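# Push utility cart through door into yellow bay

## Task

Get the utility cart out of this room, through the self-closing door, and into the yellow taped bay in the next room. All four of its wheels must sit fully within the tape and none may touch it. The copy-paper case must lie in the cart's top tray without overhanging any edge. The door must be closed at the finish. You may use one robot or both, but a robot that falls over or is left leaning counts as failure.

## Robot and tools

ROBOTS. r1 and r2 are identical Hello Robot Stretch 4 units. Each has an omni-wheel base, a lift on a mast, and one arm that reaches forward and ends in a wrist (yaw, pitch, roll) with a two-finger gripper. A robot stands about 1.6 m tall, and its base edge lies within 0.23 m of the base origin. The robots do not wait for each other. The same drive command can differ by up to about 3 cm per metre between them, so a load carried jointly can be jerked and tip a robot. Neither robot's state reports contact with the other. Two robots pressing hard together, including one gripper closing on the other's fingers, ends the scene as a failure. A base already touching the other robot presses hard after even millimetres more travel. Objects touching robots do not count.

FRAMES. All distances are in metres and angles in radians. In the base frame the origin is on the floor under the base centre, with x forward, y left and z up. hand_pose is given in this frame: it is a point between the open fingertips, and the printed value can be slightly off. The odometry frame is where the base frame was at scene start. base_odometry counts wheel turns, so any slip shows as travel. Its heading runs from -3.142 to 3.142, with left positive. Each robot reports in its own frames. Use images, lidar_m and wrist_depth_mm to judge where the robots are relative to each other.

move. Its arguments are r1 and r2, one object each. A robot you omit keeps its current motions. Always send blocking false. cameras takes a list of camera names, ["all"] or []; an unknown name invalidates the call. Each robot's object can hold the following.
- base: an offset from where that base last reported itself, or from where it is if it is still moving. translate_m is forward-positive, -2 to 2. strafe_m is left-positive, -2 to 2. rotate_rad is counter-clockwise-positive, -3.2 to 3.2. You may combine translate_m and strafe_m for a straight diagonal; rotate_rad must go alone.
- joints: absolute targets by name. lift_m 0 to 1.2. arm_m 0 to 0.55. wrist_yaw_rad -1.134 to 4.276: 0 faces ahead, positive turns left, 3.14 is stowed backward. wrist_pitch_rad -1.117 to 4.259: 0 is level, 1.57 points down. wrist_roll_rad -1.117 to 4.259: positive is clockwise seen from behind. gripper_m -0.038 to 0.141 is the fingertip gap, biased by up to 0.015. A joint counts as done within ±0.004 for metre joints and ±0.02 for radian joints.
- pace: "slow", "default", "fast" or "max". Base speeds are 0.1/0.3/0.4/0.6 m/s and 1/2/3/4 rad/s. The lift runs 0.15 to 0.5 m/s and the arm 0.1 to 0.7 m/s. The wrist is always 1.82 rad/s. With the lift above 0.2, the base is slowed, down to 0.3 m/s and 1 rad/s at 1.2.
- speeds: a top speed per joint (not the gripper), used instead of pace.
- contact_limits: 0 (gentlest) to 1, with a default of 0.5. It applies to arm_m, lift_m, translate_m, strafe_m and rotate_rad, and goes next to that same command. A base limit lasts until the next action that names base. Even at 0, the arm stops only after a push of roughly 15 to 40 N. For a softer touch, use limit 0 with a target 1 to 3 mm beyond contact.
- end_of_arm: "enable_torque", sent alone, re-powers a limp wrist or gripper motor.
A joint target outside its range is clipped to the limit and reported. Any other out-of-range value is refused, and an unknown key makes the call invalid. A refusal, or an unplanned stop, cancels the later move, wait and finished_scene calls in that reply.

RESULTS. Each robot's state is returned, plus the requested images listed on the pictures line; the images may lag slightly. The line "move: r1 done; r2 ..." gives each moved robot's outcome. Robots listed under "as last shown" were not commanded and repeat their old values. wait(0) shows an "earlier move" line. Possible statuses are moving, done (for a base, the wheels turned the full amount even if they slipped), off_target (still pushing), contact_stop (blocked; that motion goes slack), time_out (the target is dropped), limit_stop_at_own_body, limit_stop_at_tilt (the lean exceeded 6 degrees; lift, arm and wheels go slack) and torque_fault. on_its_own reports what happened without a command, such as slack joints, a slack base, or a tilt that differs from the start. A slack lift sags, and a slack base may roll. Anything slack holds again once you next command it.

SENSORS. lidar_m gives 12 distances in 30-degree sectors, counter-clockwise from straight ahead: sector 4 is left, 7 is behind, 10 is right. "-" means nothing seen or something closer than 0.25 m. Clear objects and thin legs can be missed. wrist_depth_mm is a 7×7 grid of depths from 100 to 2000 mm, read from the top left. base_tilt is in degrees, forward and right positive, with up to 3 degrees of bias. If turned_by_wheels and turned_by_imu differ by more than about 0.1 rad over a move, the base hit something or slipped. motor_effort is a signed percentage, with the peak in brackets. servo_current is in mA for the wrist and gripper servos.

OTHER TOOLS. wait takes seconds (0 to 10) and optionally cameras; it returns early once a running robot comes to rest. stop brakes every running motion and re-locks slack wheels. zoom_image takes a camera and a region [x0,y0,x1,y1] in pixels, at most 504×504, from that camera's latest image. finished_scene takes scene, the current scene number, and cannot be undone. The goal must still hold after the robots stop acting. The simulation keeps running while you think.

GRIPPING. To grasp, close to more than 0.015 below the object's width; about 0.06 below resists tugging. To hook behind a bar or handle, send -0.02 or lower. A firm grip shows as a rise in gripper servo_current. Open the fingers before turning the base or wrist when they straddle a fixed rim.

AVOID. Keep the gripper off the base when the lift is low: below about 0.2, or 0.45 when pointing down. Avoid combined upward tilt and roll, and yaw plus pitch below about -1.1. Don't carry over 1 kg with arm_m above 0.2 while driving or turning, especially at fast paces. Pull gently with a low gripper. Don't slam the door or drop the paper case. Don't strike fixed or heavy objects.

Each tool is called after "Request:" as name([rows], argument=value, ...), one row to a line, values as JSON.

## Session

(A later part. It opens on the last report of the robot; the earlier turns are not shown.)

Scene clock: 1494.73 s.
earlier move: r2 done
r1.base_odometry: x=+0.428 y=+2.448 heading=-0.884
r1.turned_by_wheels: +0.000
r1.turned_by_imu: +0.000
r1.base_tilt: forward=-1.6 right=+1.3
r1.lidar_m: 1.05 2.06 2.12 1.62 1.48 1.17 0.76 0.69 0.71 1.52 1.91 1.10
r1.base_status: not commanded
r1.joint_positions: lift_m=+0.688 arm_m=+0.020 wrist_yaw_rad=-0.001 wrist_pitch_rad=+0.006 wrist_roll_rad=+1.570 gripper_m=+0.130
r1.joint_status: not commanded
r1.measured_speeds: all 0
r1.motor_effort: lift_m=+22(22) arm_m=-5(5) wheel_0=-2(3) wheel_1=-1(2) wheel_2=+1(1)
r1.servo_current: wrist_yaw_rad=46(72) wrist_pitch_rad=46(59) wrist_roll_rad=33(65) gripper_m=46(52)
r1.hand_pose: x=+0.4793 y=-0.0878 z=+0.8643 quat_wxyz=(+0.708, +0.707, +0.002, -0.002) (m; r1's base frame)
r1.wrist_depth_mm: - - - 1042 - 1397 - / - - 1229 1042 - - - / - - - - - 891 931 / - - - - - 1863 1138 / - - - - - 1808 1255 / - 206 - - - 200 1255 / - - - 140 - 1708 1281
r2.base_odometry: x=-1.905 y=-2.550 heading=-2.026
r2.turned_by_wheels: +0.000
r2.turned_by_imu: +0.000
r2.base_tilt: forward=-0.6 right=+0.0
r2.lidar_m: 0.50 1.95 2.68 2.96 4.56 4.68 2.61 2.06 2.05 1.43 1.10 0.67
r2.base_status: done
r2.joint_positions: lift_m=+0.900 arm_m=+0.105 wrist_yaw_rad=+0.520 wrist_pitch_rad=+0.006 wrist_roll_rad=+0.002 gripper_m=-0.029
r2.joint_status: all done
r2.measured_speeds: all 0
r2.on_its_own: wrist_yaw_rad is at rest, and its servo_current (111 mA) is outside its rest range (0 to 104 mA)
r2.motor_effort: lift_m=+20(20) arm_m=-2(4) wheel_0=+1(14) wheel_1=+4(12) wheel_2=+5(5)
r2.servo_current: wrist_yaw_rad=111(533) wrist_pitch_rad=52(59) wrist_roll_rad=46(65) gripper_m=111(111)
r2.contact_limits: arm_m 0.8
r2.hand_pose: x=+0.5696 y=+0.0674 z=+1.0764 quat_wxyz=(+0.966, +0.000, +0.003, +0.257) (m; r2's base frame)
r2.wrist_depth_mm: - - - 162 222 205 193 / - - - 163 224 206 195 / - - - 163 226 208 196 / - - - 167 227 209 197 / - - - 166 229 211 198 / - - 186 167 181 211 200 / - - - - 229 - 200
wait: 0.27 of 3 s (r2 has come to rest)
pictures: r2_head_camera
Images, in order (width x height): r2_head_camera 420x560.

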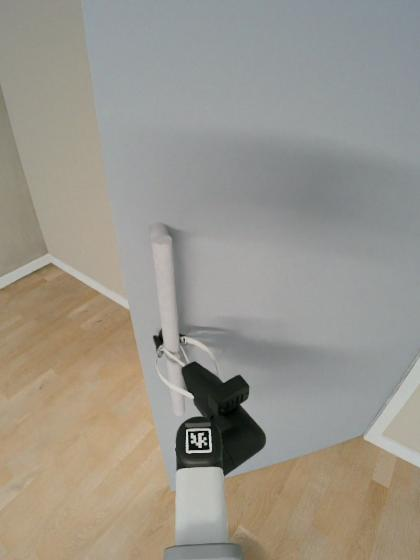

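Request:
move(blocking=false, r2={"base":{"translate_m":0.255,"strafe_m":0.1},"joints":{"wrist_yaw_rad":0.15},"speeds":{"wrist_yaw_rad":0.13},"pace":"slow"})

Request:
wait(seconds=3.2)

Request:
wait(seconds=3)

Request:
move(blocking=false, r2={"base":{"translate_m":0.18,"strafe_m":0.008},"joints":{"wrist_yaw_rad":-0.1},"speeds":{"wrist_yaw_rad":0.13},"pace":"slow","contact_limits":{"translate_m":0.3}})

Request:
wait(seconds=4)

Request:
wait(seconds=1, cameras=["r2_head_camera","r2_head_left_camera"])

Scene clock: 1503.50 s.
move: r2 moving
r1: as last shown
r1.lidar_m: 1.05 2.08 2.12 1.59 1.48 1.15 0.74 0.68 0.71 1.52 1.91 1.09
r1.motor_effort: lift_m=+22(22) arm_m=-5(5) wheel_0=-2(3) wheel_1=-2(2) wheel_2=+1(1)
r1.servo_current: wrist_yaw_rad=26(52) wrist_pitch_rad=52(52) wrist_roll_rad=59(59) gripper_m=46(52)
r1.wrist_depth_mm: - - - 1025 - 1366 - / - - 1229 1025 - - - / - - - - - 891 960 / - - - - - 1863 1118 / - - - - - 1756 1255 / - 206 - - - 199 1229 / - - - 141 - 1661 1255
r2.base_odometry: x=-1.906 y=-2.563 heading=-2.024
r2.turned_by_wheels: +0.002
r2.turned_by_imu: +0.003
r2.base_tilt: forward=-0.7 right=+0.0
r2.lidar_m: 0.49 1.94 2.68 2.97 4.55 4.65 2.60 2.09 2.06 1.44 1.07 0.66
r2.base_status: translate_m moving; strafe_m moving
r2.joint_positions: lift_m=+0.900 arm_m=+0.105 wrist_yaw_rad=+0.478 wrist_pitch_rad=+0.006 wrist_roll_rad=+0.002 gripper_m=-0.029
r2.joint_status: wrist_yaw_rad moving
r2.measured_speeds: translate_m=+0.049 strafe_m=+0.020 rotate_rad=+0.004 lift_m=+0.000 arm_m=+0.000 wrist_yaw_rad=-0.098 wrist_pitch_rad=+0.000 wrist_roll_rad=+0.000
r2.motor_effort: lift_m=+20(20) arm_m=-4(4) wheel_0=+15(15) wheel_1=+6(8) wheel_2=+0(4)
r2.servo_current: wrist_yaw_rad=306(312) wrist_pitch_rad=46(52) wrist_roll_rad=46(52) gripper_m=104(104)
r2.contact_limits: arm_m 0.8
r2.hand_pose: x=+0.5722 y=+0.0549 z=+1.0764 quat_wxyz=(+0.972, +0.000, +0.003, +0.237) (m; r2's base frame)
r2.wrist_depth_mm: - - - 164 222 205 194 / - - - 164 224 206 195 / - - - 165 225 208 197 / - - - 166 226 209 199 / - - - 166 229 210 200 / - - 187 167 181 212 200 / - - - - 228 206 201
pictures: none

Scene clock: 1506.70 s.
earlier move: r2 moving
r1.base_odometry: x=+0.428 y=+2.448 heading=-0.884
r1.turned_by_wheels: +0.000
r1.turned_by_imu: +0.000
r1.base_tilt: forward=-1.6 right=+1.3
r1.lidar_m: 1.05 2.08 2.10 1.63 1.47 1.17 0.75 0.68 0.72 1.41 1.92 1.09
r1.base_status: not commanded
r1.joint_positions: lift_m=+0.688 arm_m=+0.020 wrist_yaw_rad=-0.001 wrist_pitch_rad=+0.006 wrist_roll_rad=+1.570 gripper_m=+0.130
r1.joint_status: not commanded
r1.measured_speeds: all 0
r1.motor_effort: lift_m=+22(22) arm_m=-5(5) wheel_0=-2(3) wheel_1=-1(2) wheel_2=+1(1)
r1.servo_current: wrist_yaw_rad=46(65) wrist_pitch_rad=52(59) wrist_roll_rad=52(72) gripper_m=39(52)
r1.hand_pose: x=+0.4793 y=-0.0878 z=+0.8643 quat_wxyz=(+0.708, +0.707, +0.002, -0.002) (m; r1's base frame)
r1.wrist_depth_mm: - - - 1025 - 1366 - / - - 1229 1042 - - - / - - - - - 878 960 / - - - - - 1921 1138 / - - - - - 1808 1255 / - 206 - - - 199 1255 / - - - 141 - 1661 1255
r2.base_odometry: x=-1.926 y=-2.823 heading=-2.024
r2.turned_by_wheels: +0.000
r2.turned_by_imu: +0.010
r2.base_tilt: forward=-0.6 right=+0.0
r2.lidar_m: 0.51 1.73 2.45 2.73 4.18 4.81 2.89 2.32 2.29 1.24 0.78 0.59
r2.base_status: translate_m moving; strafe_m moving
r2.joint_positions: lift_m=+0.900 arm_m=+0.105 wrist_yaw_rad=+0.191 wrist_pitch_rad=+0.006 wrist_roll_rad=+0.002 gripper_m=-0.029
r2.joint_status: wrist_yaw_rad off_target (ended at +0.191, target +0.150)
r2.measured_speeds: translate_m=+0.000 strafe_m=+0.000 rotate_rad=+0.000 lift_m=+0.000 arm_m=+0.000 wrist_yaw_rad=-0.001 wrist_pitch_rad=+0.000 wrist_roll_rad=+0.000
r2.motor_effort: lift_m=+20(20) arm_m=-3(4) wheel_0=+11(24) wheel_1=+4(11) wheel_2=+9(11)
r2.servo_current: wrist_yaw_rad=345(787) wrist_pitch_rad=52(52) wrist_roll_rad=59(59) gripper_m=98(111)
r2.contact_limits: arm_m 0.8
r2.hand_pose: x=+0.5756 y=-0.0310 z=+1.0764 quat_wxyz=(+0.995, +0.001, +0.003, +0.095) (m; r2's base frame)
r2.wrist_depth_mm: - - 259 165 222 206 195 / - - 260 163 224 207 196 / - - 260 166 225 208 198 / - - 265 167 227 210 200 / - - 270 167 229 211 200 / - - 184 167 181 212 202 / - - - - 229 207 202
wait: 3.20 s; no rest
pictures: none

Scene clock: 1506.97 s.
earlier move: r2 done
r1.base_odometry: x=+0.428 y=+2.448 heading=-0.884
r1.turned_by_wheels: +0.000
r1.turned_by_imu: +0.000
r1.base_tilt: forward=-1.6 right=+1.3
r1.lidar_m: 1.06 2.07 2.11 1.60 1.48 1.17 0.77 0.69 0.71 1.42 1.90 1.09
r1.base_status: not commanded
r1.joint_positions: lift_m=+0.688 arm_m=+0.020 wrist_yaw_rad=-0.001 wrist_pitch_rad=+0.006 wrist_roll_rad=+1.570 gripper_m=+0.130
r1.joint_status: not commanded
r1.measured_speeds: all 0
r1.motor_effort: lift_m=+22(22) arm_m=-5(5) wheel_0=-2(3) wheel_1=-2(2) wheel_2=+1(1)
r1.servo_current: wrist_yaw_rad=52(65) wrist_pitch_rad=46(59) wrist_roll_rad=65(72) gripper_m=46(52)
r1.hand_pose: x=+0.4793 y=-0.0878 z=+0.8643 quat_wxyz=(+0.708, +0.707, +0.002, -0.002) (m; r1's base frame)
r1.wrist_depth_mm: - - - 1042 - 1366 - / - - 1229 1060 - - - / - - - - - 891 931 / - - - - - 1808 1138 / - - - - - 1756 1229 / - 206 - - - 199 1255 / - - - 141 - 1661 1255
r2.base_odometry: x=-1.926 y=-2.823 heading=-2.024
r2.turned_by_wheels: +0.000
r2.turned_by_imu: +0.000
r2.base_tilt: forward=-0.6 right=+0.0
r2.lidar_m: 0.50 1.68 2.45 2.70 4.23 4.80 2.85 2.31 2.29 1.25 0.79 0.59
r2.base_status: done
r2.joint_positions: lift_m=+0.900 arm_m=+0.105 wrist_yaw_rad=+0.191 wrist_pitch_rad=+0.006 wrist_roll_rad=+0.002 gripper_m=-0.029
r2.joint_status: wrist_yaw_rad off_target (ended at +0.191, target +0.150)
r2.measured_speeds: all 0
r2.on_its_own: wrist_yaw_rad is at rest, and its servo_current (338 mA) is outside its rest range (0 to 104 mA)
r2.motor_effort: lift_m=+20(20) arm_m=-3(4) wheel_0=+11(24) wheel_1=+4(11) wheel_2=+9(11)
r2.servo_current: wrist_yaw_rad=338(787) wrist_pitch_rad=46(52) wrist_roll_rad=46(59) gripper_m=111(111)
r2.contact_limits: arm_m 0.8
r2.hand_pose: x=+0.5756 y=-0.0311 z=+1.0764 quat_wxyz=(+0.995, +0.001, +0.003, +0.095) (m; r2's base frame)
r2.wrist_depth_mm: - - 258 165 222 206 195 / - - 259 163 224 207 196 / - - 260 166 225 208 198 / - - 266 167 227 210 200 / - - 268 167 229 212 200 / - - 184 167 181 213 202 / - - - - 229 207 202
wait: 0.27 of 3 s (r2 has come to rest)
pictures: none

Scene clock: 1507.47 s.
move: r2 moving
r1: as last shown
r1.lidar_m: 1.03 2.08 2.10 1.59 1.46 1.16 0.76 0.67 0.71 1.41 1.88 1.11
r1.servo_current: wrist_yaw_rad=59(65) wrist_pitch_rad=33(52) wrist_roll_rad=52(65) gripper_m=39(46)
r1.wrist_depth_mm: - - - 1008 - 1366 - / - - 1255 1042 - - - / - - - - - 878 960 / - - - - - 1863 1118 / - - - - - 1808 1229 / - 206 - - - 199 1255 / - - - 141 - 1661 1281
r2.base_odometry: x=-1.931 y=-2.834 heading=-2.022
r2.turned_by_wheels: +0.002
r2.turned_by_imu: +0.003
r2.base_tilt: forward=-0.7 right=+0.0
r2.lidar_m: 0.49 1.74 2.42 2.73 4.20 4.82 2.87 2.33 2.29 1.21 0.78 0.59
r2.base_status: translate_m moving; strafe_m moving
r2.joint_positions: lift_m=+0.900 arm_m=+0.105 wrist_yaw_rad=+0.149 wrist_pitch_rad=+0.006 wrist_roll_rad=+0.002 gripper_m=-0.029
r2.joint_status: wrist_yaw_rad moving
r2.measured_speeds: translate_m=+0.048 strafe_m=+0.002 rotate_rad=+0.000 lift_m=+0.000 arm_m=+0.000 wrist_yaw_rad=-0.095 wrist_pitch_rad=+0.000 wrist_roll_rad=+0.000
r2.motor_effort: lift_m=+20(20) arm_m=-3(4) wheel_0=+18(19) wheel_1=+7(7) wheel_2=+6(8)
r2.servo_current: wrist_yaw_rad=644(644) wrist_pitch_rad=46(46) wrist_roll_rad=52(65) gripper_m=98(111)
r2.contact_limits: arm_m 0.8; translate_m 0.3
r2.hand_pose: x=+0.5741 y=-0.0437 z=+1.0764 quat_wxyz=(+0.997, +0.001, +0.003, +0.074) (m; r2's base frame)
r2.wrist_depth_mm: - - 257 163 220 206 196 / - - 257 163 223 207 197 / - - 258 168 225 210 199 / - - 262 169 227 211 200 / - - 263 169 228 212 200 / - - 183 167 222 213 202 / - - 268 - 227 210 203
pictures: none

Scene clock: 1510.07 s.
earlier move: r2 off_target
r1.base_odometry: x=+0.428 y=+2.448 heading=-0.884
r1.turned_by_wheels: +0.000
r1.turned_by_imu: +0.000
r1.base_tilt: forward=-1.6 right=+1.3
r1.lidar_m: 1.05 2.06 2.11 1.62 1.48 1.15 0.77 0.68 0.72 1.27 1.88 1.11
r1.base_status: not commanded
r1.joint_positions: lift_m=+0.688 arm_m=+0.020 wrist_yaw_rad=-0.001 wrist_pitch_rad=+0.006 wrist_roll_rad=+1.570 gripper_m=+0.130
r1.joint_status: not commanded
r1.measured_speeds: all 0
r1.motor_effort: lift_m=+22(22) arm_m=-5(5) wheel_0=-3(3) wheel_1=-2(2) wheel_2=+1(1)
r1.servo_current: wrist_yaw_rad=52(65) wrist_pitch_rad=46(52) wrist_roll_rad=33(65) gripper_m=46(52)
r1.hand_pose: x=+0.4793 y=-0.0878 z=+0.8643 quat_wxyz=(+0.708, +0.707, +0.002, -0.002) (m; r1's base frame)
r1.wrist_depth_mm: - - - 1025 - 1366 - / - - 1255 1042 - - - / - - - - - 878 960 / - - - - - 1921 1118 / - - - - - 1808 1255 / - 206 - - - 199 1229 / - - - 140 - 1708 1255
r2.base_odometry: x=-1.997 y=-2.989 heading=-2.022
r2.turned_by_wheels: +0.000
r2.turned_by_imu: +0.031
r2.base_tilt: forward=-0.6 right=+0.0
r2.lidar_m: 0.48 1.58 2.32 2.61 4.21 4.96 2.94 2.44 1.99 1.02 0.66 0.57
r2.base_status: done
r2.joint_positions: lift_m=+0.900 arm_m=+0.105 wrist_yaw_rad=-0.041 wrist_pitch_rad=+0.006 wrist_roll_rad=+0.002 gripper_m=-0.029
r2.joint_status: wrist_yaw_rad off_target (ended at -0.041, target -0.100)
r2.measured_speeds: all 0
r2.on_its_own: wrist_yaw_rad is at rest, and its servo_current (650 mA) is outside its rest range (0 to 104 mA)
r2.motor_effort: lift_m=+20(20) arm_m=-3(4) wheel_0=+13(26) wheel_1=+5(11) wheel_2=+13(15)
r2.servo_current: wrist_yaw_rad=650(956) wrist_pitch_rad=46(52) wrist_roll_rad=52(65) gripper_m=104(117)
r2.contact_limits: arm_m 0.8; translate_m 0.3
r2.hand_pose: x=+0.5605 y=-0.0992 z=+1.0764 quat_wxyz=(+1.000, +0.001, +0.003, -0.021) (m; r2's base frame)
r2.wrist_depth_mm: - - 256 162 220 204 193 / - - 256 163 222 206 195 / 1921 - 259 168 224 207 196 / 1808 - 262 168 225 208 198 / 1808 - 264 169 227 211 199 / - 1708 181 167 220 211 200 / - - - - 226 208 201
wait: 2.60 of 4 s (r2 has come to rest)
pictures: none

Scene clock: 1511.07 s.
r1.base_odometry: x=+0.428 y=+2.448 heading=-0.884
r1.turned_by_wheels: +0.000
r1.turned_by_imu: +0.000
r1.base_tilt: forward=-1.6 right=+1.3
r1.lidar_m: 1.05 2.08 2.10 1.61 1.48 1.17 0.75 0.68 0.70 1.30 1.91 1.11
r1.base_status: not commanded
r1.joint_positions: lift_m=+0.688 arm_m=+0.020 wrist_yaw_rad=-0.001 wrist_pitch_rad=+0.006 wrist_roll_rad=+1.570 gripper_m=+0.130
r1.joint_status: not commanded
r1.measured_speeds: all 0
r1.motor_effort: lift_m=+22(22) arm_m=-5(5) wheel_0=-3(3) wheel_1=-2(2) wheel_2=+1(1)
r1.servo_current: wrist_yaw_rad=59(65) wrist_pitch_rad=52(52) wrist_roll_rad=46(65) gripper_m=46(52)
r1.hand_pose: x=+0.4793 y=-0.0878 z=+0.8643 quat_wxyz=(+0.708, +0.707, +0.002, -0.002) (m; r1's base frame)
r1.wrist_depth_mm: - - - 1042 - 1397 - / - - 1229 1025 - - - / - - - - - 891 946 / - - - - - 1863 1118 / - - - - - 1808 1229 / - 206 - - - 199 1255 / - - - 141 - 1708 1255
r2.base_odometry: x=-1.997 y=-2.989 heading=-2.022
r2.turned_by_wheels: +0.000
r2.turned_by_imu: +0.000
r2.base_tilt: forward=-0.6 right=+0.0
r2.lidar_m: 0.50 1.56 2.33 2.60 4.17 4.96 2.98 2.43 2.01 1.04 0.65 0.57
r2.base_status: done
r2.joint_positions: lift_m=+0.900 arm_m=+0.105 wrist_yaw_rad=-0.041 wrist_pitch_rad=+0.006 wrist_roll_rad=+0.002 gripper_m=-0.029
r2.joint_status: wrist_yaw_rad off_target (ended at -0.041, target -0.100)
r2.measured_speeds: all 0
r2.on_its_own: wrist_yaw_rad is at rest, and its servo_current (650 mA) is outside its rest range (0 to 104 mA)
r2.motor_effort: lift_m=+20(20) arm_m=-3(4) wheel_0=+12(26) wheel_1=+5(11) wheel_2=+13(15)
r2.servo_current: wrist_yaw_rad=650(956) wrist_pitch_rad=46(52) wrist_roll_rad=46(65) gripper_m=98(117)
r2.contact_limits: arm_m 0.8; translate_m 0.3
r2.hand_pose: x=+0.5605 y=-0.0992 z=+1.0764 quat_wxyz=(+1.000, +0.001, +0.003, -0.021) (m; r2's base frame)
r2.wrist_depth_mm: - - 257 162 221 204 193 / - - 256 163 223 206 195 / 1863 - 259 168 224 207 196 / 1808 - 260 168 226 208 198 / 1863 - 263 169 228 210 199 / - 1756 181 167 221 211 200 / - - - - 225 208 201
wait: 1.00 s; at rest by 0.27 s
pictures: r2_head_camera, r2_head_left_camera
Images, in order (width x height): r2_head_camera 420x560, r2_head_left_camera 420x672.

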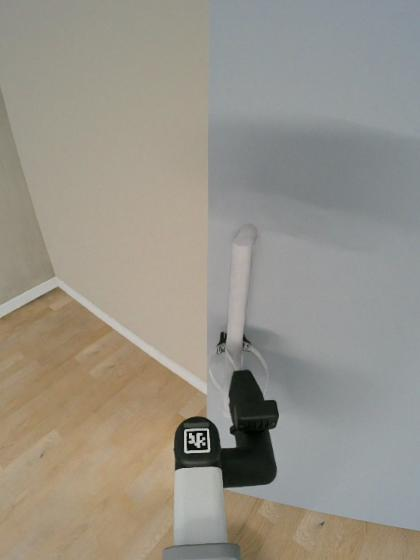

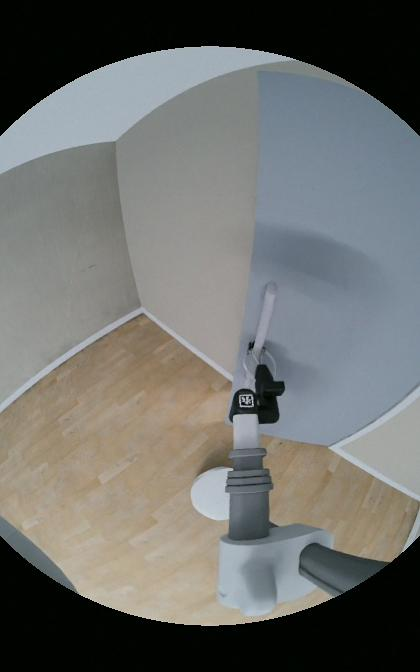

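Request:
move(blocking=false, r2={"base":{"translate_m":0.12,"strafe_m":-0.015},"joints":{"wrist_yaw_rad":0.0},"pace":"slow","contact_limits":{"translate_m":0.3}})

Request:
wait(seconds=4)

Request:
move(blocking=false, r2={"joints":{"gripper_m":0.12}})

Request:
wait(seconds=4, cameras=["r2_head_camera"])

Scene clock: 1519.30 s.
move: r2 moving
r1: as last shown
r1.lidar_m: 1.04 2.07 2.10 1.61 1.48 1.15 0.75 0.68 0.70 1.29 1.88 1.09
r1.motor_effort: lift_m=+22(22) arm_m=-5(5) wheel_0=-3(3) wheel_1=-1(2) wheel_2=+1(1)
r1.servo_current: wrist_yaw_rad=52(59) wrist_pitch_rad=39(52) wrist_roll_rad=52(52) gripper_m=46(46)
r1.wrist_depth_mm: - - - 1042 - 1397 - / - - 1281 1025 - - - / - - - - - 878 946 / - - - - - 1921 1138 / - - - - - 1756 1229 / - 206 - - - 200 1255 / - - - 141 - 1708 1255
r2.base_odometry: x=-2.004 y=-2.999 heading=-2.021
r2.turned_by_wheels: +0.001
r2.turned_by_imu: +0.001
r2.base_tilt: forward=-0.6 right=+0.1
r2.lidar_m: 0.49 1.56 2.32 2.62 4.17 4.97 2.98 2.43 1.97 0.98 0.65 0.56
r2.base_status: translate_m moving; strafe_m moving
r2.joint_positions: lift_m=+0.900 arm_m=+0.105 wrist_yaw_rad=+0.007 wrist_pitch_rad=+0.006 wrist_roll_rad=+0.002 gripper_m=-0.029
r2.joint_status: wrist_yaw_rad moving
r2.measured_speeds: translate_m=+0.047 strafe_m=-0.006 rotate_rad=-0.001 lift_m=+0.000 arm_m=+0.000 wrist_yaw_rad=+0.000 wrist_pitch_rad=+0.000 wrist_roll_rad=+0.000
r2.motor_effort: lift_m=+20(20) arm_m=-3(4) wheel_0=+7(15) wheel_1=+5(6) wheel_2=+1(12)
r2.servo_current: wrist_yaw_rad=72(670) wrist_pitch_rad=46(52) wrist_roll_rad=46(52) gripper_m=111(111)
r2.contact_limits: arm_m 0.8; translate_m 0.3
r2.hand_pose: x=+0.5649 y=-0.0855 z=+1.0764 quat_wxyz=(+1.000, +0.001, +0.003, +0.003) (m; r2's base frame)
r2.wrist_depth_mm: - - - 163 220 203 191 / - - 260 163 222 204 192 / - - 263 164 224 206 194 / - - 265 167 226 208 195 / - - 267 165 228 208 197 / - 1756 183 167 181 208 198 / - - - - 226 206 198
pictures: none

Scene clock: 1521.30 s.
earlier move: r2 done
r1.base_odometry: x=+0.428 y=+2.448 heading=-0.884
r1.turned_by_wheels: +0.000
r1.turned_by_imu: +0.000
r1.base_tilt: forward=-1.6 right=+1.3
r1.lidar_m: 1.05 2.07 2.09 1.61 1.48 1.18 0.76 0.67 0.71 1.23 1.91 1.09
r1.base_status: not commanded
r1.joint_positions: lift_m=+0.688 arm_m=+0.020 wrist_yaw_rad=-0.001 wrist_pitch_rad=+0.006 wrist_roll_rad=+1.570 gripper_m=+0.130
r1.joint_status: not commanded
r1.measured_speeds: all 0
r1.motor_effort: lift_m=+22(22) arm_m=-5(5) wheel_0=-2(3) wheel_1=-2(2) wheel_2=+1(1)
r1.servo_current: wrist_yaw_rad=46(65) wrist_pitch_rad=46(59) wrist_roll_rad=52(59) gripper_m=39(52)
r1.hand_pose: x=+0.4793 y=-0.0878 z=+0.8643 quat_wxyz=(+0.708, +0.707, +0.002, -0.002) (m; r1's base frame)
r1.wrist_depth_mm: - - - 1042 - 1397 - / - - 1205 1060 - - - / - - - - - 878 946 / - - - - - 1863 1138 / - - - - - 1808 1281 / - 206 - - - 199 1229 / - - - 140 - 1661 1255
r2.base_odometry: x=-2.063 y=-3.090 heading=-2.022
r2.turned_by_wheels: -0.002
r2.turned_by_imu: -0.001
r2.base_tilt: forward=-0.6 right=+0.0
r2.lidar_m: 0.51 1.38 2.27 2.53 4.09 5.03 3.04 2.53 1.78 0.88 0.63 0.54
r2.base_status: done
r2.joint_positions: lift_m=+0.900 arm_m=+0.105 wrist_yaw_rad=+0.000 wrist_pitch_rad=+0.006 wrist_roll_rad=+0.002 gripper_m=-0.029
r2.joint_status: all done
r2.measured_speeds: all 0
r2.motor_effort: lift_m=+20(20) arm_m=-3(4) wheel_0=-7(15) wheel_1=+0(6) wheel_2=-2(12)
r2.servo_current: wrist_yaw_rad=39(670) wrist_pitch_rad=52(52) wrist_roll_rad=46(59) gripper_m=111(111)
r2.contact_limits: arm_m 0.8; translate_m 0.3
r2.hand_pose: x=+0.5643 y=-0.0874 z=+1.0764 quat_wxyz=(+1.000, +0.001, +0.003, +0.000) (m; r2's base frame)
r2.wrist_depth_mm: - - - 164 220 200 187 / - - - 162 223 200 187 / - - - 166 224 203 189 / 1708 - - 165 225 204 190 / 1708 - - 167 227 206 - / - - 181 167 180 204 192 / - - - - 228 200 193
wait: 2.00 of 4 s (r2 has come to rest)
pictures: none

Scene clock: 1521.80 s.
move: r2 moving
r1: as last shown
r1.base_tilt: forward=-1.6 right=+1.2
r1.lidar_m: 1.05 2.08 2.11 1.61 1.47 1.15 0.78 0.68 0.70 1.22 1.91 1.09
r1.motor_effort: lift_m=+22(22) arm_m=-5(5) wheel_0=-3(3) wheel_1=-2(2) wheel_2=+1(1)
r1.servo_current: wrist_yaw_rad=39(72) wrist_pitch_rad=46(52) wrist_roll_rad=52(65) gripper_m=46(46)
r1.wrist_depth_mm: - - - 1060 - 1366 - / - - 1229 1042 - - - / - - - - - 878 946 / - - - - - 1863 1138 / - - - - - 1808 1255 / - 206 - - - 200 1281 / - - - 141 - 1661 1255
r2.base_odometry: x=-2.063 y=-3.090 heading=-2.022
r2.turned_by_wheels: +0.000
r2.turned_by_imu: +0.000
r2.base_tilt: forward=-0.6 right=+0.1
r2.lidar_m: 0.52 1.41 2.25 2.54 4.10 5.05 3.07 2.50 1.76 0.90 0.60 0.55
r2.base_status: not commanded
r2.joint_positions: lift_m=+0.900 arm_m=+0.105 wrist_yaw_rad=-0.001 wrist_pitch_rad=+0.006 wrist_roll_rad=+0.002 gripper_m=-0.003
r2.joint_status: gripper_m moving
r2.measured_speeds: translate_m=+0.000 strafe_m=+0.000 rotate_rad=+0.000 lift_m=+0.000 arm_m=+0.000 wrist_yaw_rad=-0.009 wrist_pitch_rad=+0.000 wrist_roll_rad=+0.000
r2.motor_effort: lift_m=+20(20) arm_m=-3(4) wheel_0=-7(7) wheel_1=+0(1) wheel_2=-2(3)
r2.servo_current: wrist_yaw_rad=46(52) wrist_pitch_rad=46(52) wrist_roll_rad=46(59) gripper_m=98(117)
r2.contact_limits: arm_m 0.8; translate_m 0.3
r2.hand_pose: x=+0.5642 y=-0.0878 z=+1.0764 quat_wxyz=(+1.000, +0.001, +0.003, -0.001) (m; r2's base frame)
r2.wrist_depth_mm: - - - 168 225 204 190 / - - - 168 228 205 191 / - - - 170 229 207 192 / - - - 169 230 207 193 / 1708 - - 171 232 209 195 / 1708 - 184 171 185 210 196 / - 115 - - 230 204 196
pictures: none

Scene clock: 1523.53 s.
earlier move: r2 done
r1.base_odometry: x=+0.428 y=+2.448 heading=-0.884
r1.turned_by_wheels: +0.000
r1.turned_by_imu: +0.000
r1.base_tilt: forward=-1.6 right=+1.2
r1.lidar_m: 1.07 2.08 2.11 1.62 1.48 1.13 0.74 0.69 0.71 1.13 1.91 1.10
r1.base_status: not commanded
r1.joint_positions: lift_m=+0.688 arm_m=+0.020 wrist_yaw_rad=-0.001 wrist_pitch_rad=+0.006 wrist_roll_rad=+1.570 gripper_m=+0.130
r1.joint_status: not commanded
r1.measured_speeds: all 0
r1.motor_effort: lift_m=+22(22) arm_m=-5(5) wheel_0=-2(3) wheel_1=-2(2) wheel_2=+1(1)
r1.servo_current: wrist_yaw_rad=46(78) wrist_pitch_rad=52(52) wrist_roll_rad=46(78) gripper_m=39(52)
r1.hand_pose: x=+0.4793 y=-0.0878 z=+0.8643 quat_wxyz=(+0.708, +0.707, +0.002, -0.002) (m; r1's base frame)
r1.wrist_depth_mm: - - - 1008 - 1366 - / - - 1229 1025 - - - / - - - - - 891 946 / - - - - - 1921 1118 / - - - - - 1756 1255 / - 206 - - - 200 1255 / - - - 141 - 1708 1281
r2.base_odometry: x=-2.063 y=-3.090 heading=-2.022
r2.turned_by_wheels: +0.001
r2.turned_by_imu: +0.001
r2.base_tilt: forward=-0.6 right=+0.1
r2.lidar_m: 0.63 1.44 2.24 2.53 4.07 5.04 3.03 2.50 1.77 0.92 0.69 0.65
r2.base_status: not commanded
r2.joint_positions: lift_m=+0.900 arm_m=+0.105 wrist_yaw_rad=+0.001 wrist_pitch_rad=+0.006 wrist_roll_rad=+0.002 gripper_m=+0.120
r2.joint_status: all done
r2.measured_speeds: all 0
r2.motor_effort: lift_m=+20(20) arm_m=-3(4) wheel_0=+0(7) wheel_1=+1(2) wheel_2=-1(3)
r2.servo_current: wrist_yaw_rad=52(59) wrist_pitch_rad=46(52) wrist_roll_rad=39(65) gripper_m=52(117)
r2.contact_limits: arm_m 0.8; translate_m 0.3
r2.hand_pose: x=+0.5644 y=-0.0871 z=+1.0764 quat_wxyz=(+1.000, +0.001, +0.003, +0.000) (m; r2's base frame)
r2.wrist_depth_mm: - - - - 267 296 267 / 1661 - - - 322 298 272 / - - - - 273 301 274 / - - - - 277 301 273 / 1756 - - - 271 306 278 / 1708 186 189 - 213 297 274 / - - - - 332 309 277
wait: 1.73 of 4 s (r2 has come to rest)
pictures: r2_head_camera
Images, in order (width x height): r2_head_camera 420x560.

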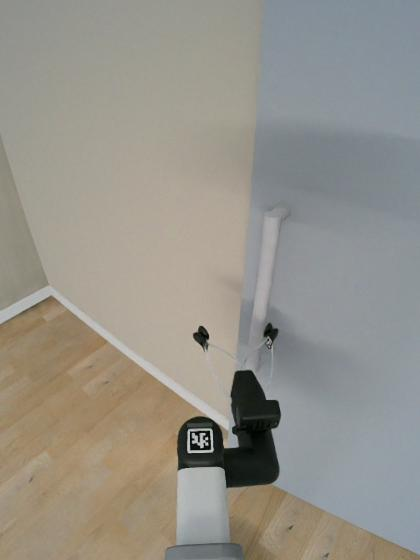

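Back r2 off and watch.

Request:
move(blocking=false, r2={"base":{"translate_m":-0.4}})

Request:
wait(seconds=5)

Request:
wait(seconds=4, cameras=["r2_head_camera","r2_head_right_camera"])

Scene clock: 1529.47 s.
move: r2 moving
r1: as last shown
r1.base_tilt: forward=-1.6 right=+1.3
r1.lidar_m: 1.06 2.07 2.11 1.62 1.48 1.16 0.75 0.69 0.69 0.98 1.92 1.08
r1.servo_current: wrist_yaw_rad=52(72) wrist_pitch_rad=59(59) wrist_roll_rad=46(59) gripper_m=46(46)
r1.wrist_depth_mm: - - - 1025 - 1397 - / - - 1229 1042 - - - / - - - - - 891 931 / - - - - - 1921 1118 / - - - - - 1756 1229 / - 206 - - - 200 1255 / - - - 141 - 1708 1229
r2.base_odometry: x=-2.050 y=-3.062 heading=-2.022
r2.turned_by_wheels: +0.000
r2.turned_by_imu: +0.000
r2.base_tilt: forward=-0.7 right=+0.1
r2.lidar_m: 0.78 1.43 2.28 2.56 4.10 5.02 3.03 2.49 1.81 0.97 0.79 0.77
r2.base_status: translate_m moving
r2.joint_positions: lift_m=+0.900 arm_m=+0.105 wrist_yaw_rad=+0.001 wrist_pitch_rad=+0.006 wrist_roll_rad=+0.002 gripper_m=+0.120
r2.joint_status: not commanded
r2.measured_speeds: translate_m=-0.120 strafe_m=-0.001 rotate_rad=+0.003 lift_m=+0.000 arm_m=+0.000 wrist_yaw_rad=+0.000 wrist_pitch_rad=+0.000 wrist_roll_rad=+0.000
r2.motor_effort: lift_m=+20(20) arm_m=-3(4) wheel_0=-6(10) wheel_1=-8(8) wheel_2=+12(13)
r2.servo_current: wrist_yaw_rad=39(52) wrist_pitch_rad=46(52) wrist_roll_rad=46(52) gripper_m=46(59)
r2.contact_limits: arm_m 0.8
r2.hand_pose: x=+0.5644 y=-0.0871 z=+1.0764 quat_wxyz=(+1.000, +0.001, +0.003, +0.000) (m; r2's base frame)
r2.wrist_depth_mm: - - - - 508 404 387 / - - - - 512 - 392 / 1756 - - - 517 - 387 / 1808 - - - 512 - 394 / 1756 - - - 521 - 394 / - 186 189 - 196 - 394 / - - - - 427 - 394
pictures: none

Scene clock: 1531.80 s.
earlier move: r2 done
r1.base_odometry: x=+0.428 y=+2.448 heading=-0.884
r1.turned_by_wheels: +0.000
r1.turned_by_imu: +0.000
r1.base_tilt: forward=-1.6 right=+1.3
r1.lidar_m: 1.04 2.07 2.11 1.59 1.47 1.18 0.77 0.68 0.71 0.98 1.91 1.10
r1.base_status: not commanded
r1.joint_positions: lift_m=+0.688 arm_m=+0.020 wrist_yaw_rad=-0.001 wrist_pitch_rad=+0.006 wrist_roll_rad=+1.570 gripper_m=+0.130
r1.joint_status: not commanded
r1.measured_speeds: all 0
r1.motor_effort: lift_m=+22(22) arm_m=-5(5) wheel_0=-2(3) wheel_1=-2(2) wheel_2=+1(1)
r1.servo_current: wrist_yaw_rad=46(78) wrist_pitch_rad=46(59) wrist_roll_rad=39(65) gripper_m=46(52)
r1.hand_pose: x=+0.4793 y=-0.0878 z=+0.8643 quat_wxyz=(+0.708, +0.707, +0.002, -0.002) (m; r1's base frame)
r1.wrist_depth_mm: - - - 1025 - 1397 - / - - 1229 1025 - - - / - - - - - 854 931 / - - - - - 1921 1118 / - - - - - 1863 1205 / - 206 - - - 200 1255 / - - - 141 - 1708 1281
r2.base_odometry: x=-1.889 y=-2.730 heading=-2.022
r2.turned_by_wheels: +0.000
r2.turned_by_imu: +0.000
r2.base_tilt: forward=-0.7 right=+0.0
r2.lidar_m: 1.15 1.95 2.51 2.84 4.53 4.73 2.71 2.22 2.22 1.30 1.06 1.06
r2.base_status: done
r2.joint_positions: lift_m=+0.900 arm_m=+0.105 wrist_yaw_rad=+0.001 wrist_pitch_rad=+0.006 wrist_roll_rad=+0.002 gripper_m=+0.120
r2.joint_status: not commanded
r2.measured_speeds: all 0
r2.motor_effort: lift_m=+20(20) arm_m=-3(4) wheel_0=-3(12) wheel_1=-2(10) wheel_2=+4(14)
r2.servo_current: wrist_yaw_rad=52(65) wrist_pitch_rad=39(59) wrist_roll_rad=46(59) gripper_m=52(59)
r2.contact_limits: arm_m 0.8
r2.hand_pose: x=+0.5644 y=-0.0871 z=+1.0764 quat_wxyz=(+1.000, +0.001, +0.003, +0.000) (m; r2's base frame)
r2.wrist_depth_mm: - - - - - - - / - - - - - - - / - - - - - - - / - - - - - - - / - - - - 778 - - / - - 189 - 186 - - / - - - - - - -
wait: 2.33 of 5 s (r2 has come to rest)
pictures: none

Scene clock: 1535.80 s.
r1.base_odometry: x=+0.428 y=+2.448 heading=-0.884
r1.turned_by_wheels: +0.000
r1.turned_by_imu: +0.000
r1.base_tilt: forward=-1.6 right=+1.2
r1.lidar_m: 1.08 2.08 2.12 1.61 1.48 1.15 0.77 0.70 0.69 0.99 1.89 1.07
r1.base_status: not commanded
r1.joint_positions: lift_m=+0.688 arm_m=+0.020 wrist_yaw_rad=-0.001 wrist_pitch_rad=+0.006 wrist_roll_rad=+1.570 gripper_m=+0.130
r1.joint_status: not commanded
r1.measured_speeds: all 0
r1.motor_effort: lift_m=+22(22) arm_m=-5(5) wheel_0=-2(3) wheel_1=-2(2) wheel_2=+1(1)
r1.servo_current: wrist_yaw_rad=52(78) wrist_pitch_rad=52(59) wrist_roll_rad=39(65) gripper_m=39(52)
r1.hand_pose: x=+0.4793 y=-0.0878 z=+0.8643 quat_wxyz=(+0.708, +0.707, +0.002, -0.002) (m; r1's base frame)
r1.wrist_depth_mm: - - - 1025 - 1397 - / - - 1205 1042 - - - / - - - - - 891 931 / - - - - - 1863 1138 / - - - - - 1756 1229 / - 206 - - - 199 1255 / - - - 140 - 1661 1255
r2.base_odometry: x=-1.889 y=-2.730 heading=-2.022
r2.turned_by_wheels: +0.000
r2.turned_by_imu: +0.001
r2.base_tilt: forward=-0.6 right=+0.0
r2.lidar_m: 1.16 1.93 2.50 2.85 4.52 4.74 2.72 2.24 2.21 1.28 1.05 1.04
r2.base_status: done
r2.joint_positions: lift_m=+0.900 arm_m=+0.105 wrist_yaw_rad=+0.001 wrist_pitch_rad=+0.006 wrist_roll_rad=+0.002 gripper_m=+0.120
r2.joint_status: not commanded
r2.measured_speeds: all 0
r2.motor_effort: lift_m=+20(20) arm_m=-4(4) wheel_0=-3(12) wheel_1=-3(10) wheel_2=+4(14)
r2.servo_current: wrist_yaw_rad=46(65) wrist_pitch_rad=46(59) wrist_roll_rad=46(59) gripper_m=52(59)
r2.contact_limits: arm_m 0.8
r2.hand_pose: x=+0.5644 y=-0.0871 z=+1.0764 quat_wxyz=(+1.000, +0.001, +0.003, +0.000) (m; r2's base frame)
r2.wrist_depth_mm: - - - - - - - / - - - - - - - / - - - - - - - / - - - - - - - / - - - - 778 - - / - - 189 - 186 - - / - - - - - - -
wait: 4.00 s; at rest by 0.27 s
pictures: r2_head_camera, r2_head_right_camera
Images, in order (width x height): r2_head_camera 420x560, r2_head_right_camera 420x672.

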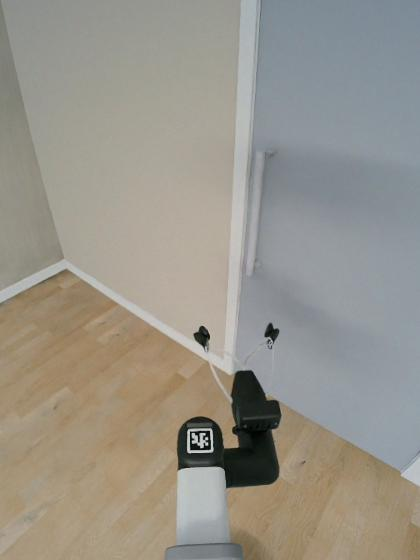

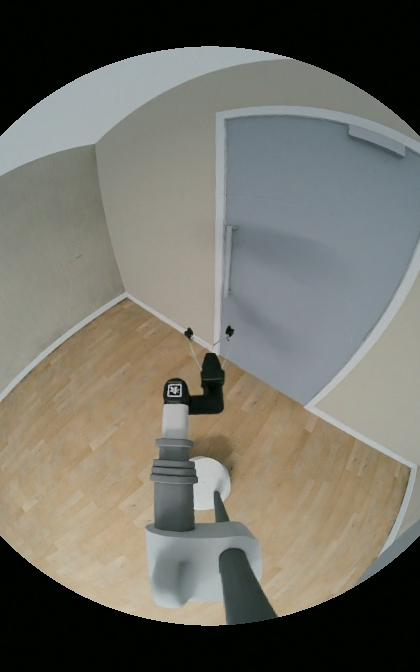

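Request:
zoom_image(camera="r2_head_camera", region=[200, 0, 420, 480])

Request:
wait(seconds=0.5, cameras=["r1_head_camera"])

Request:
zoom_image(camera="r1_head_camera", region=[180, 300, 420, 480])

Scaled by 1.050 from the camera's 420x560 image, which has a finer 1200x1600 frame.

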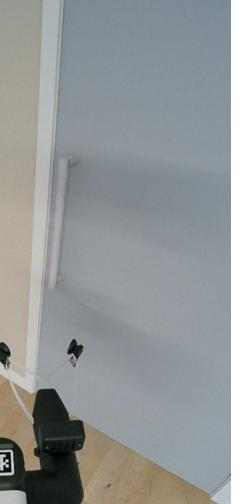

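Scene clock: 1543.23 s.
r1.base_odometry: x=+0.428 y=+2.448 heading=-0.884
r1.turned_by_wheels: +0.000
r1.turned_by_imu: +0.000
r1.base_tilt: forward=-1.5 right=+1.3
r1.lidar_m: 1.04 2.08 2.11 1.60 1.49 1.14 0.74 0.69 0.71 1.01 1.92 1.09
r1.base_status: not commanded
r1.joint_positions: lift_m=+0.688 arm_m=+0.020 wrist_yaw_rad=-0.001 wrist_pitch_rad=+0.006 wrist_roll_rad=+1.570 gripper_m=+0.130
r1.joint_status: not commanded
r1.measured_speeds: all 0
r1.motor_effort: lift_m=+22(22) arm_m=-5(5) wheel_0=-2(3) wheel_1=-2(2) wheel_2=+1(1)
r1.servo_current: wrist_yaw_rad=59(78) wrist_pitch_rad=39(59) wrist_roll_rad=46(65) gripper_m=46(52)
r1.hand_pose: x=+0.4793 y=-0.0878 z=+0.8643 quat_wxyz=(+0.708, +0.707, +0.002, -0.002) (m; r1's base frame)
r1.wrist_depth_mm: - - - 1042 - 1366 - / - - 1229 1060 - - - / - - - - - 891 946 / - - - - - 1921 1138 / - - - - - 1756 1229 / - 206 - - - 200 1255 / - - - 141 - 1708 1255
r2.base_odometry: x=-1.889 y=-2.730 heading=-2.022
r2.turned_by_wheels: +0.000
r2.turned_by_imu: +0.000
r2.base_tilt: forward=-0.7 right=+0.1
r2.lidar_m: 1.15 1.98 2.52 2.83 4.54 4.75 2.72 2.24 2.21 1.31 1.07 1.06
r2.base_status: done
r2.joint_positions: lift_m=+0.900 arm_m=+0.105 wrist_yaw_rad=+0.001 wrist_pitch_rad=+0.006 wrist_roll_rad=+0.002 gripper_m=+0.120
r2.joint_status: not commanded
r2.measured_speeds: all 0
r2.motor_effort: lift_m=+20(20) arm_m=-3(4) wheel_0=-4(12) wheel_1=-2(10) wheel_2=+4(14)
r2.servo_current: wrist_yaw_rad=46(65) wrist_pitch_rad=46(59) wrist_roll_rad=46(59) gripper_m=59(59)
r2.contact_limits: arm_m 0.8
r2.hand_pose: x=+0.5644 y=-0.0871 z=+1.0764 quat_wxyz=(+1.000, +0.001, +0.003, +0.000) (m; r2's base frame)
r2.wrist_depth_mm: - - - - - - - / - - - - - - - / - - - - - - - / - - - - - - - / - - - - 778 - - / - - 190 - 187 - - / - - - - - - -
wait: 0.50 s; at rest from the start
pictures: r1_head_camera
Images, in order (width x height): r1_head_camera 420x560.

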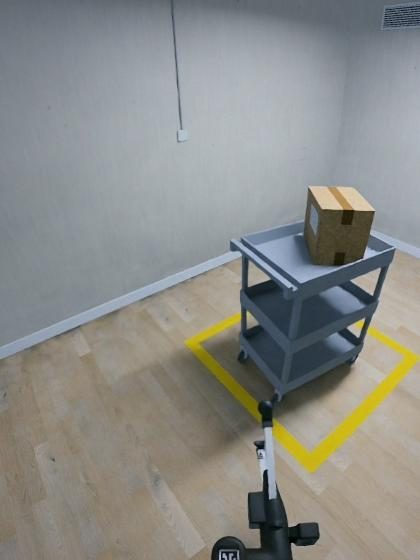

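Scaled by 2.100 from the camera's 420x560 image, which has a finer 600x800 frame.

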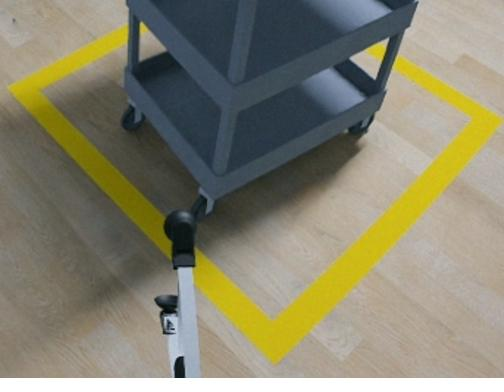

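Request:
finished_scene(scene=1)

The scene is finished: the task was done.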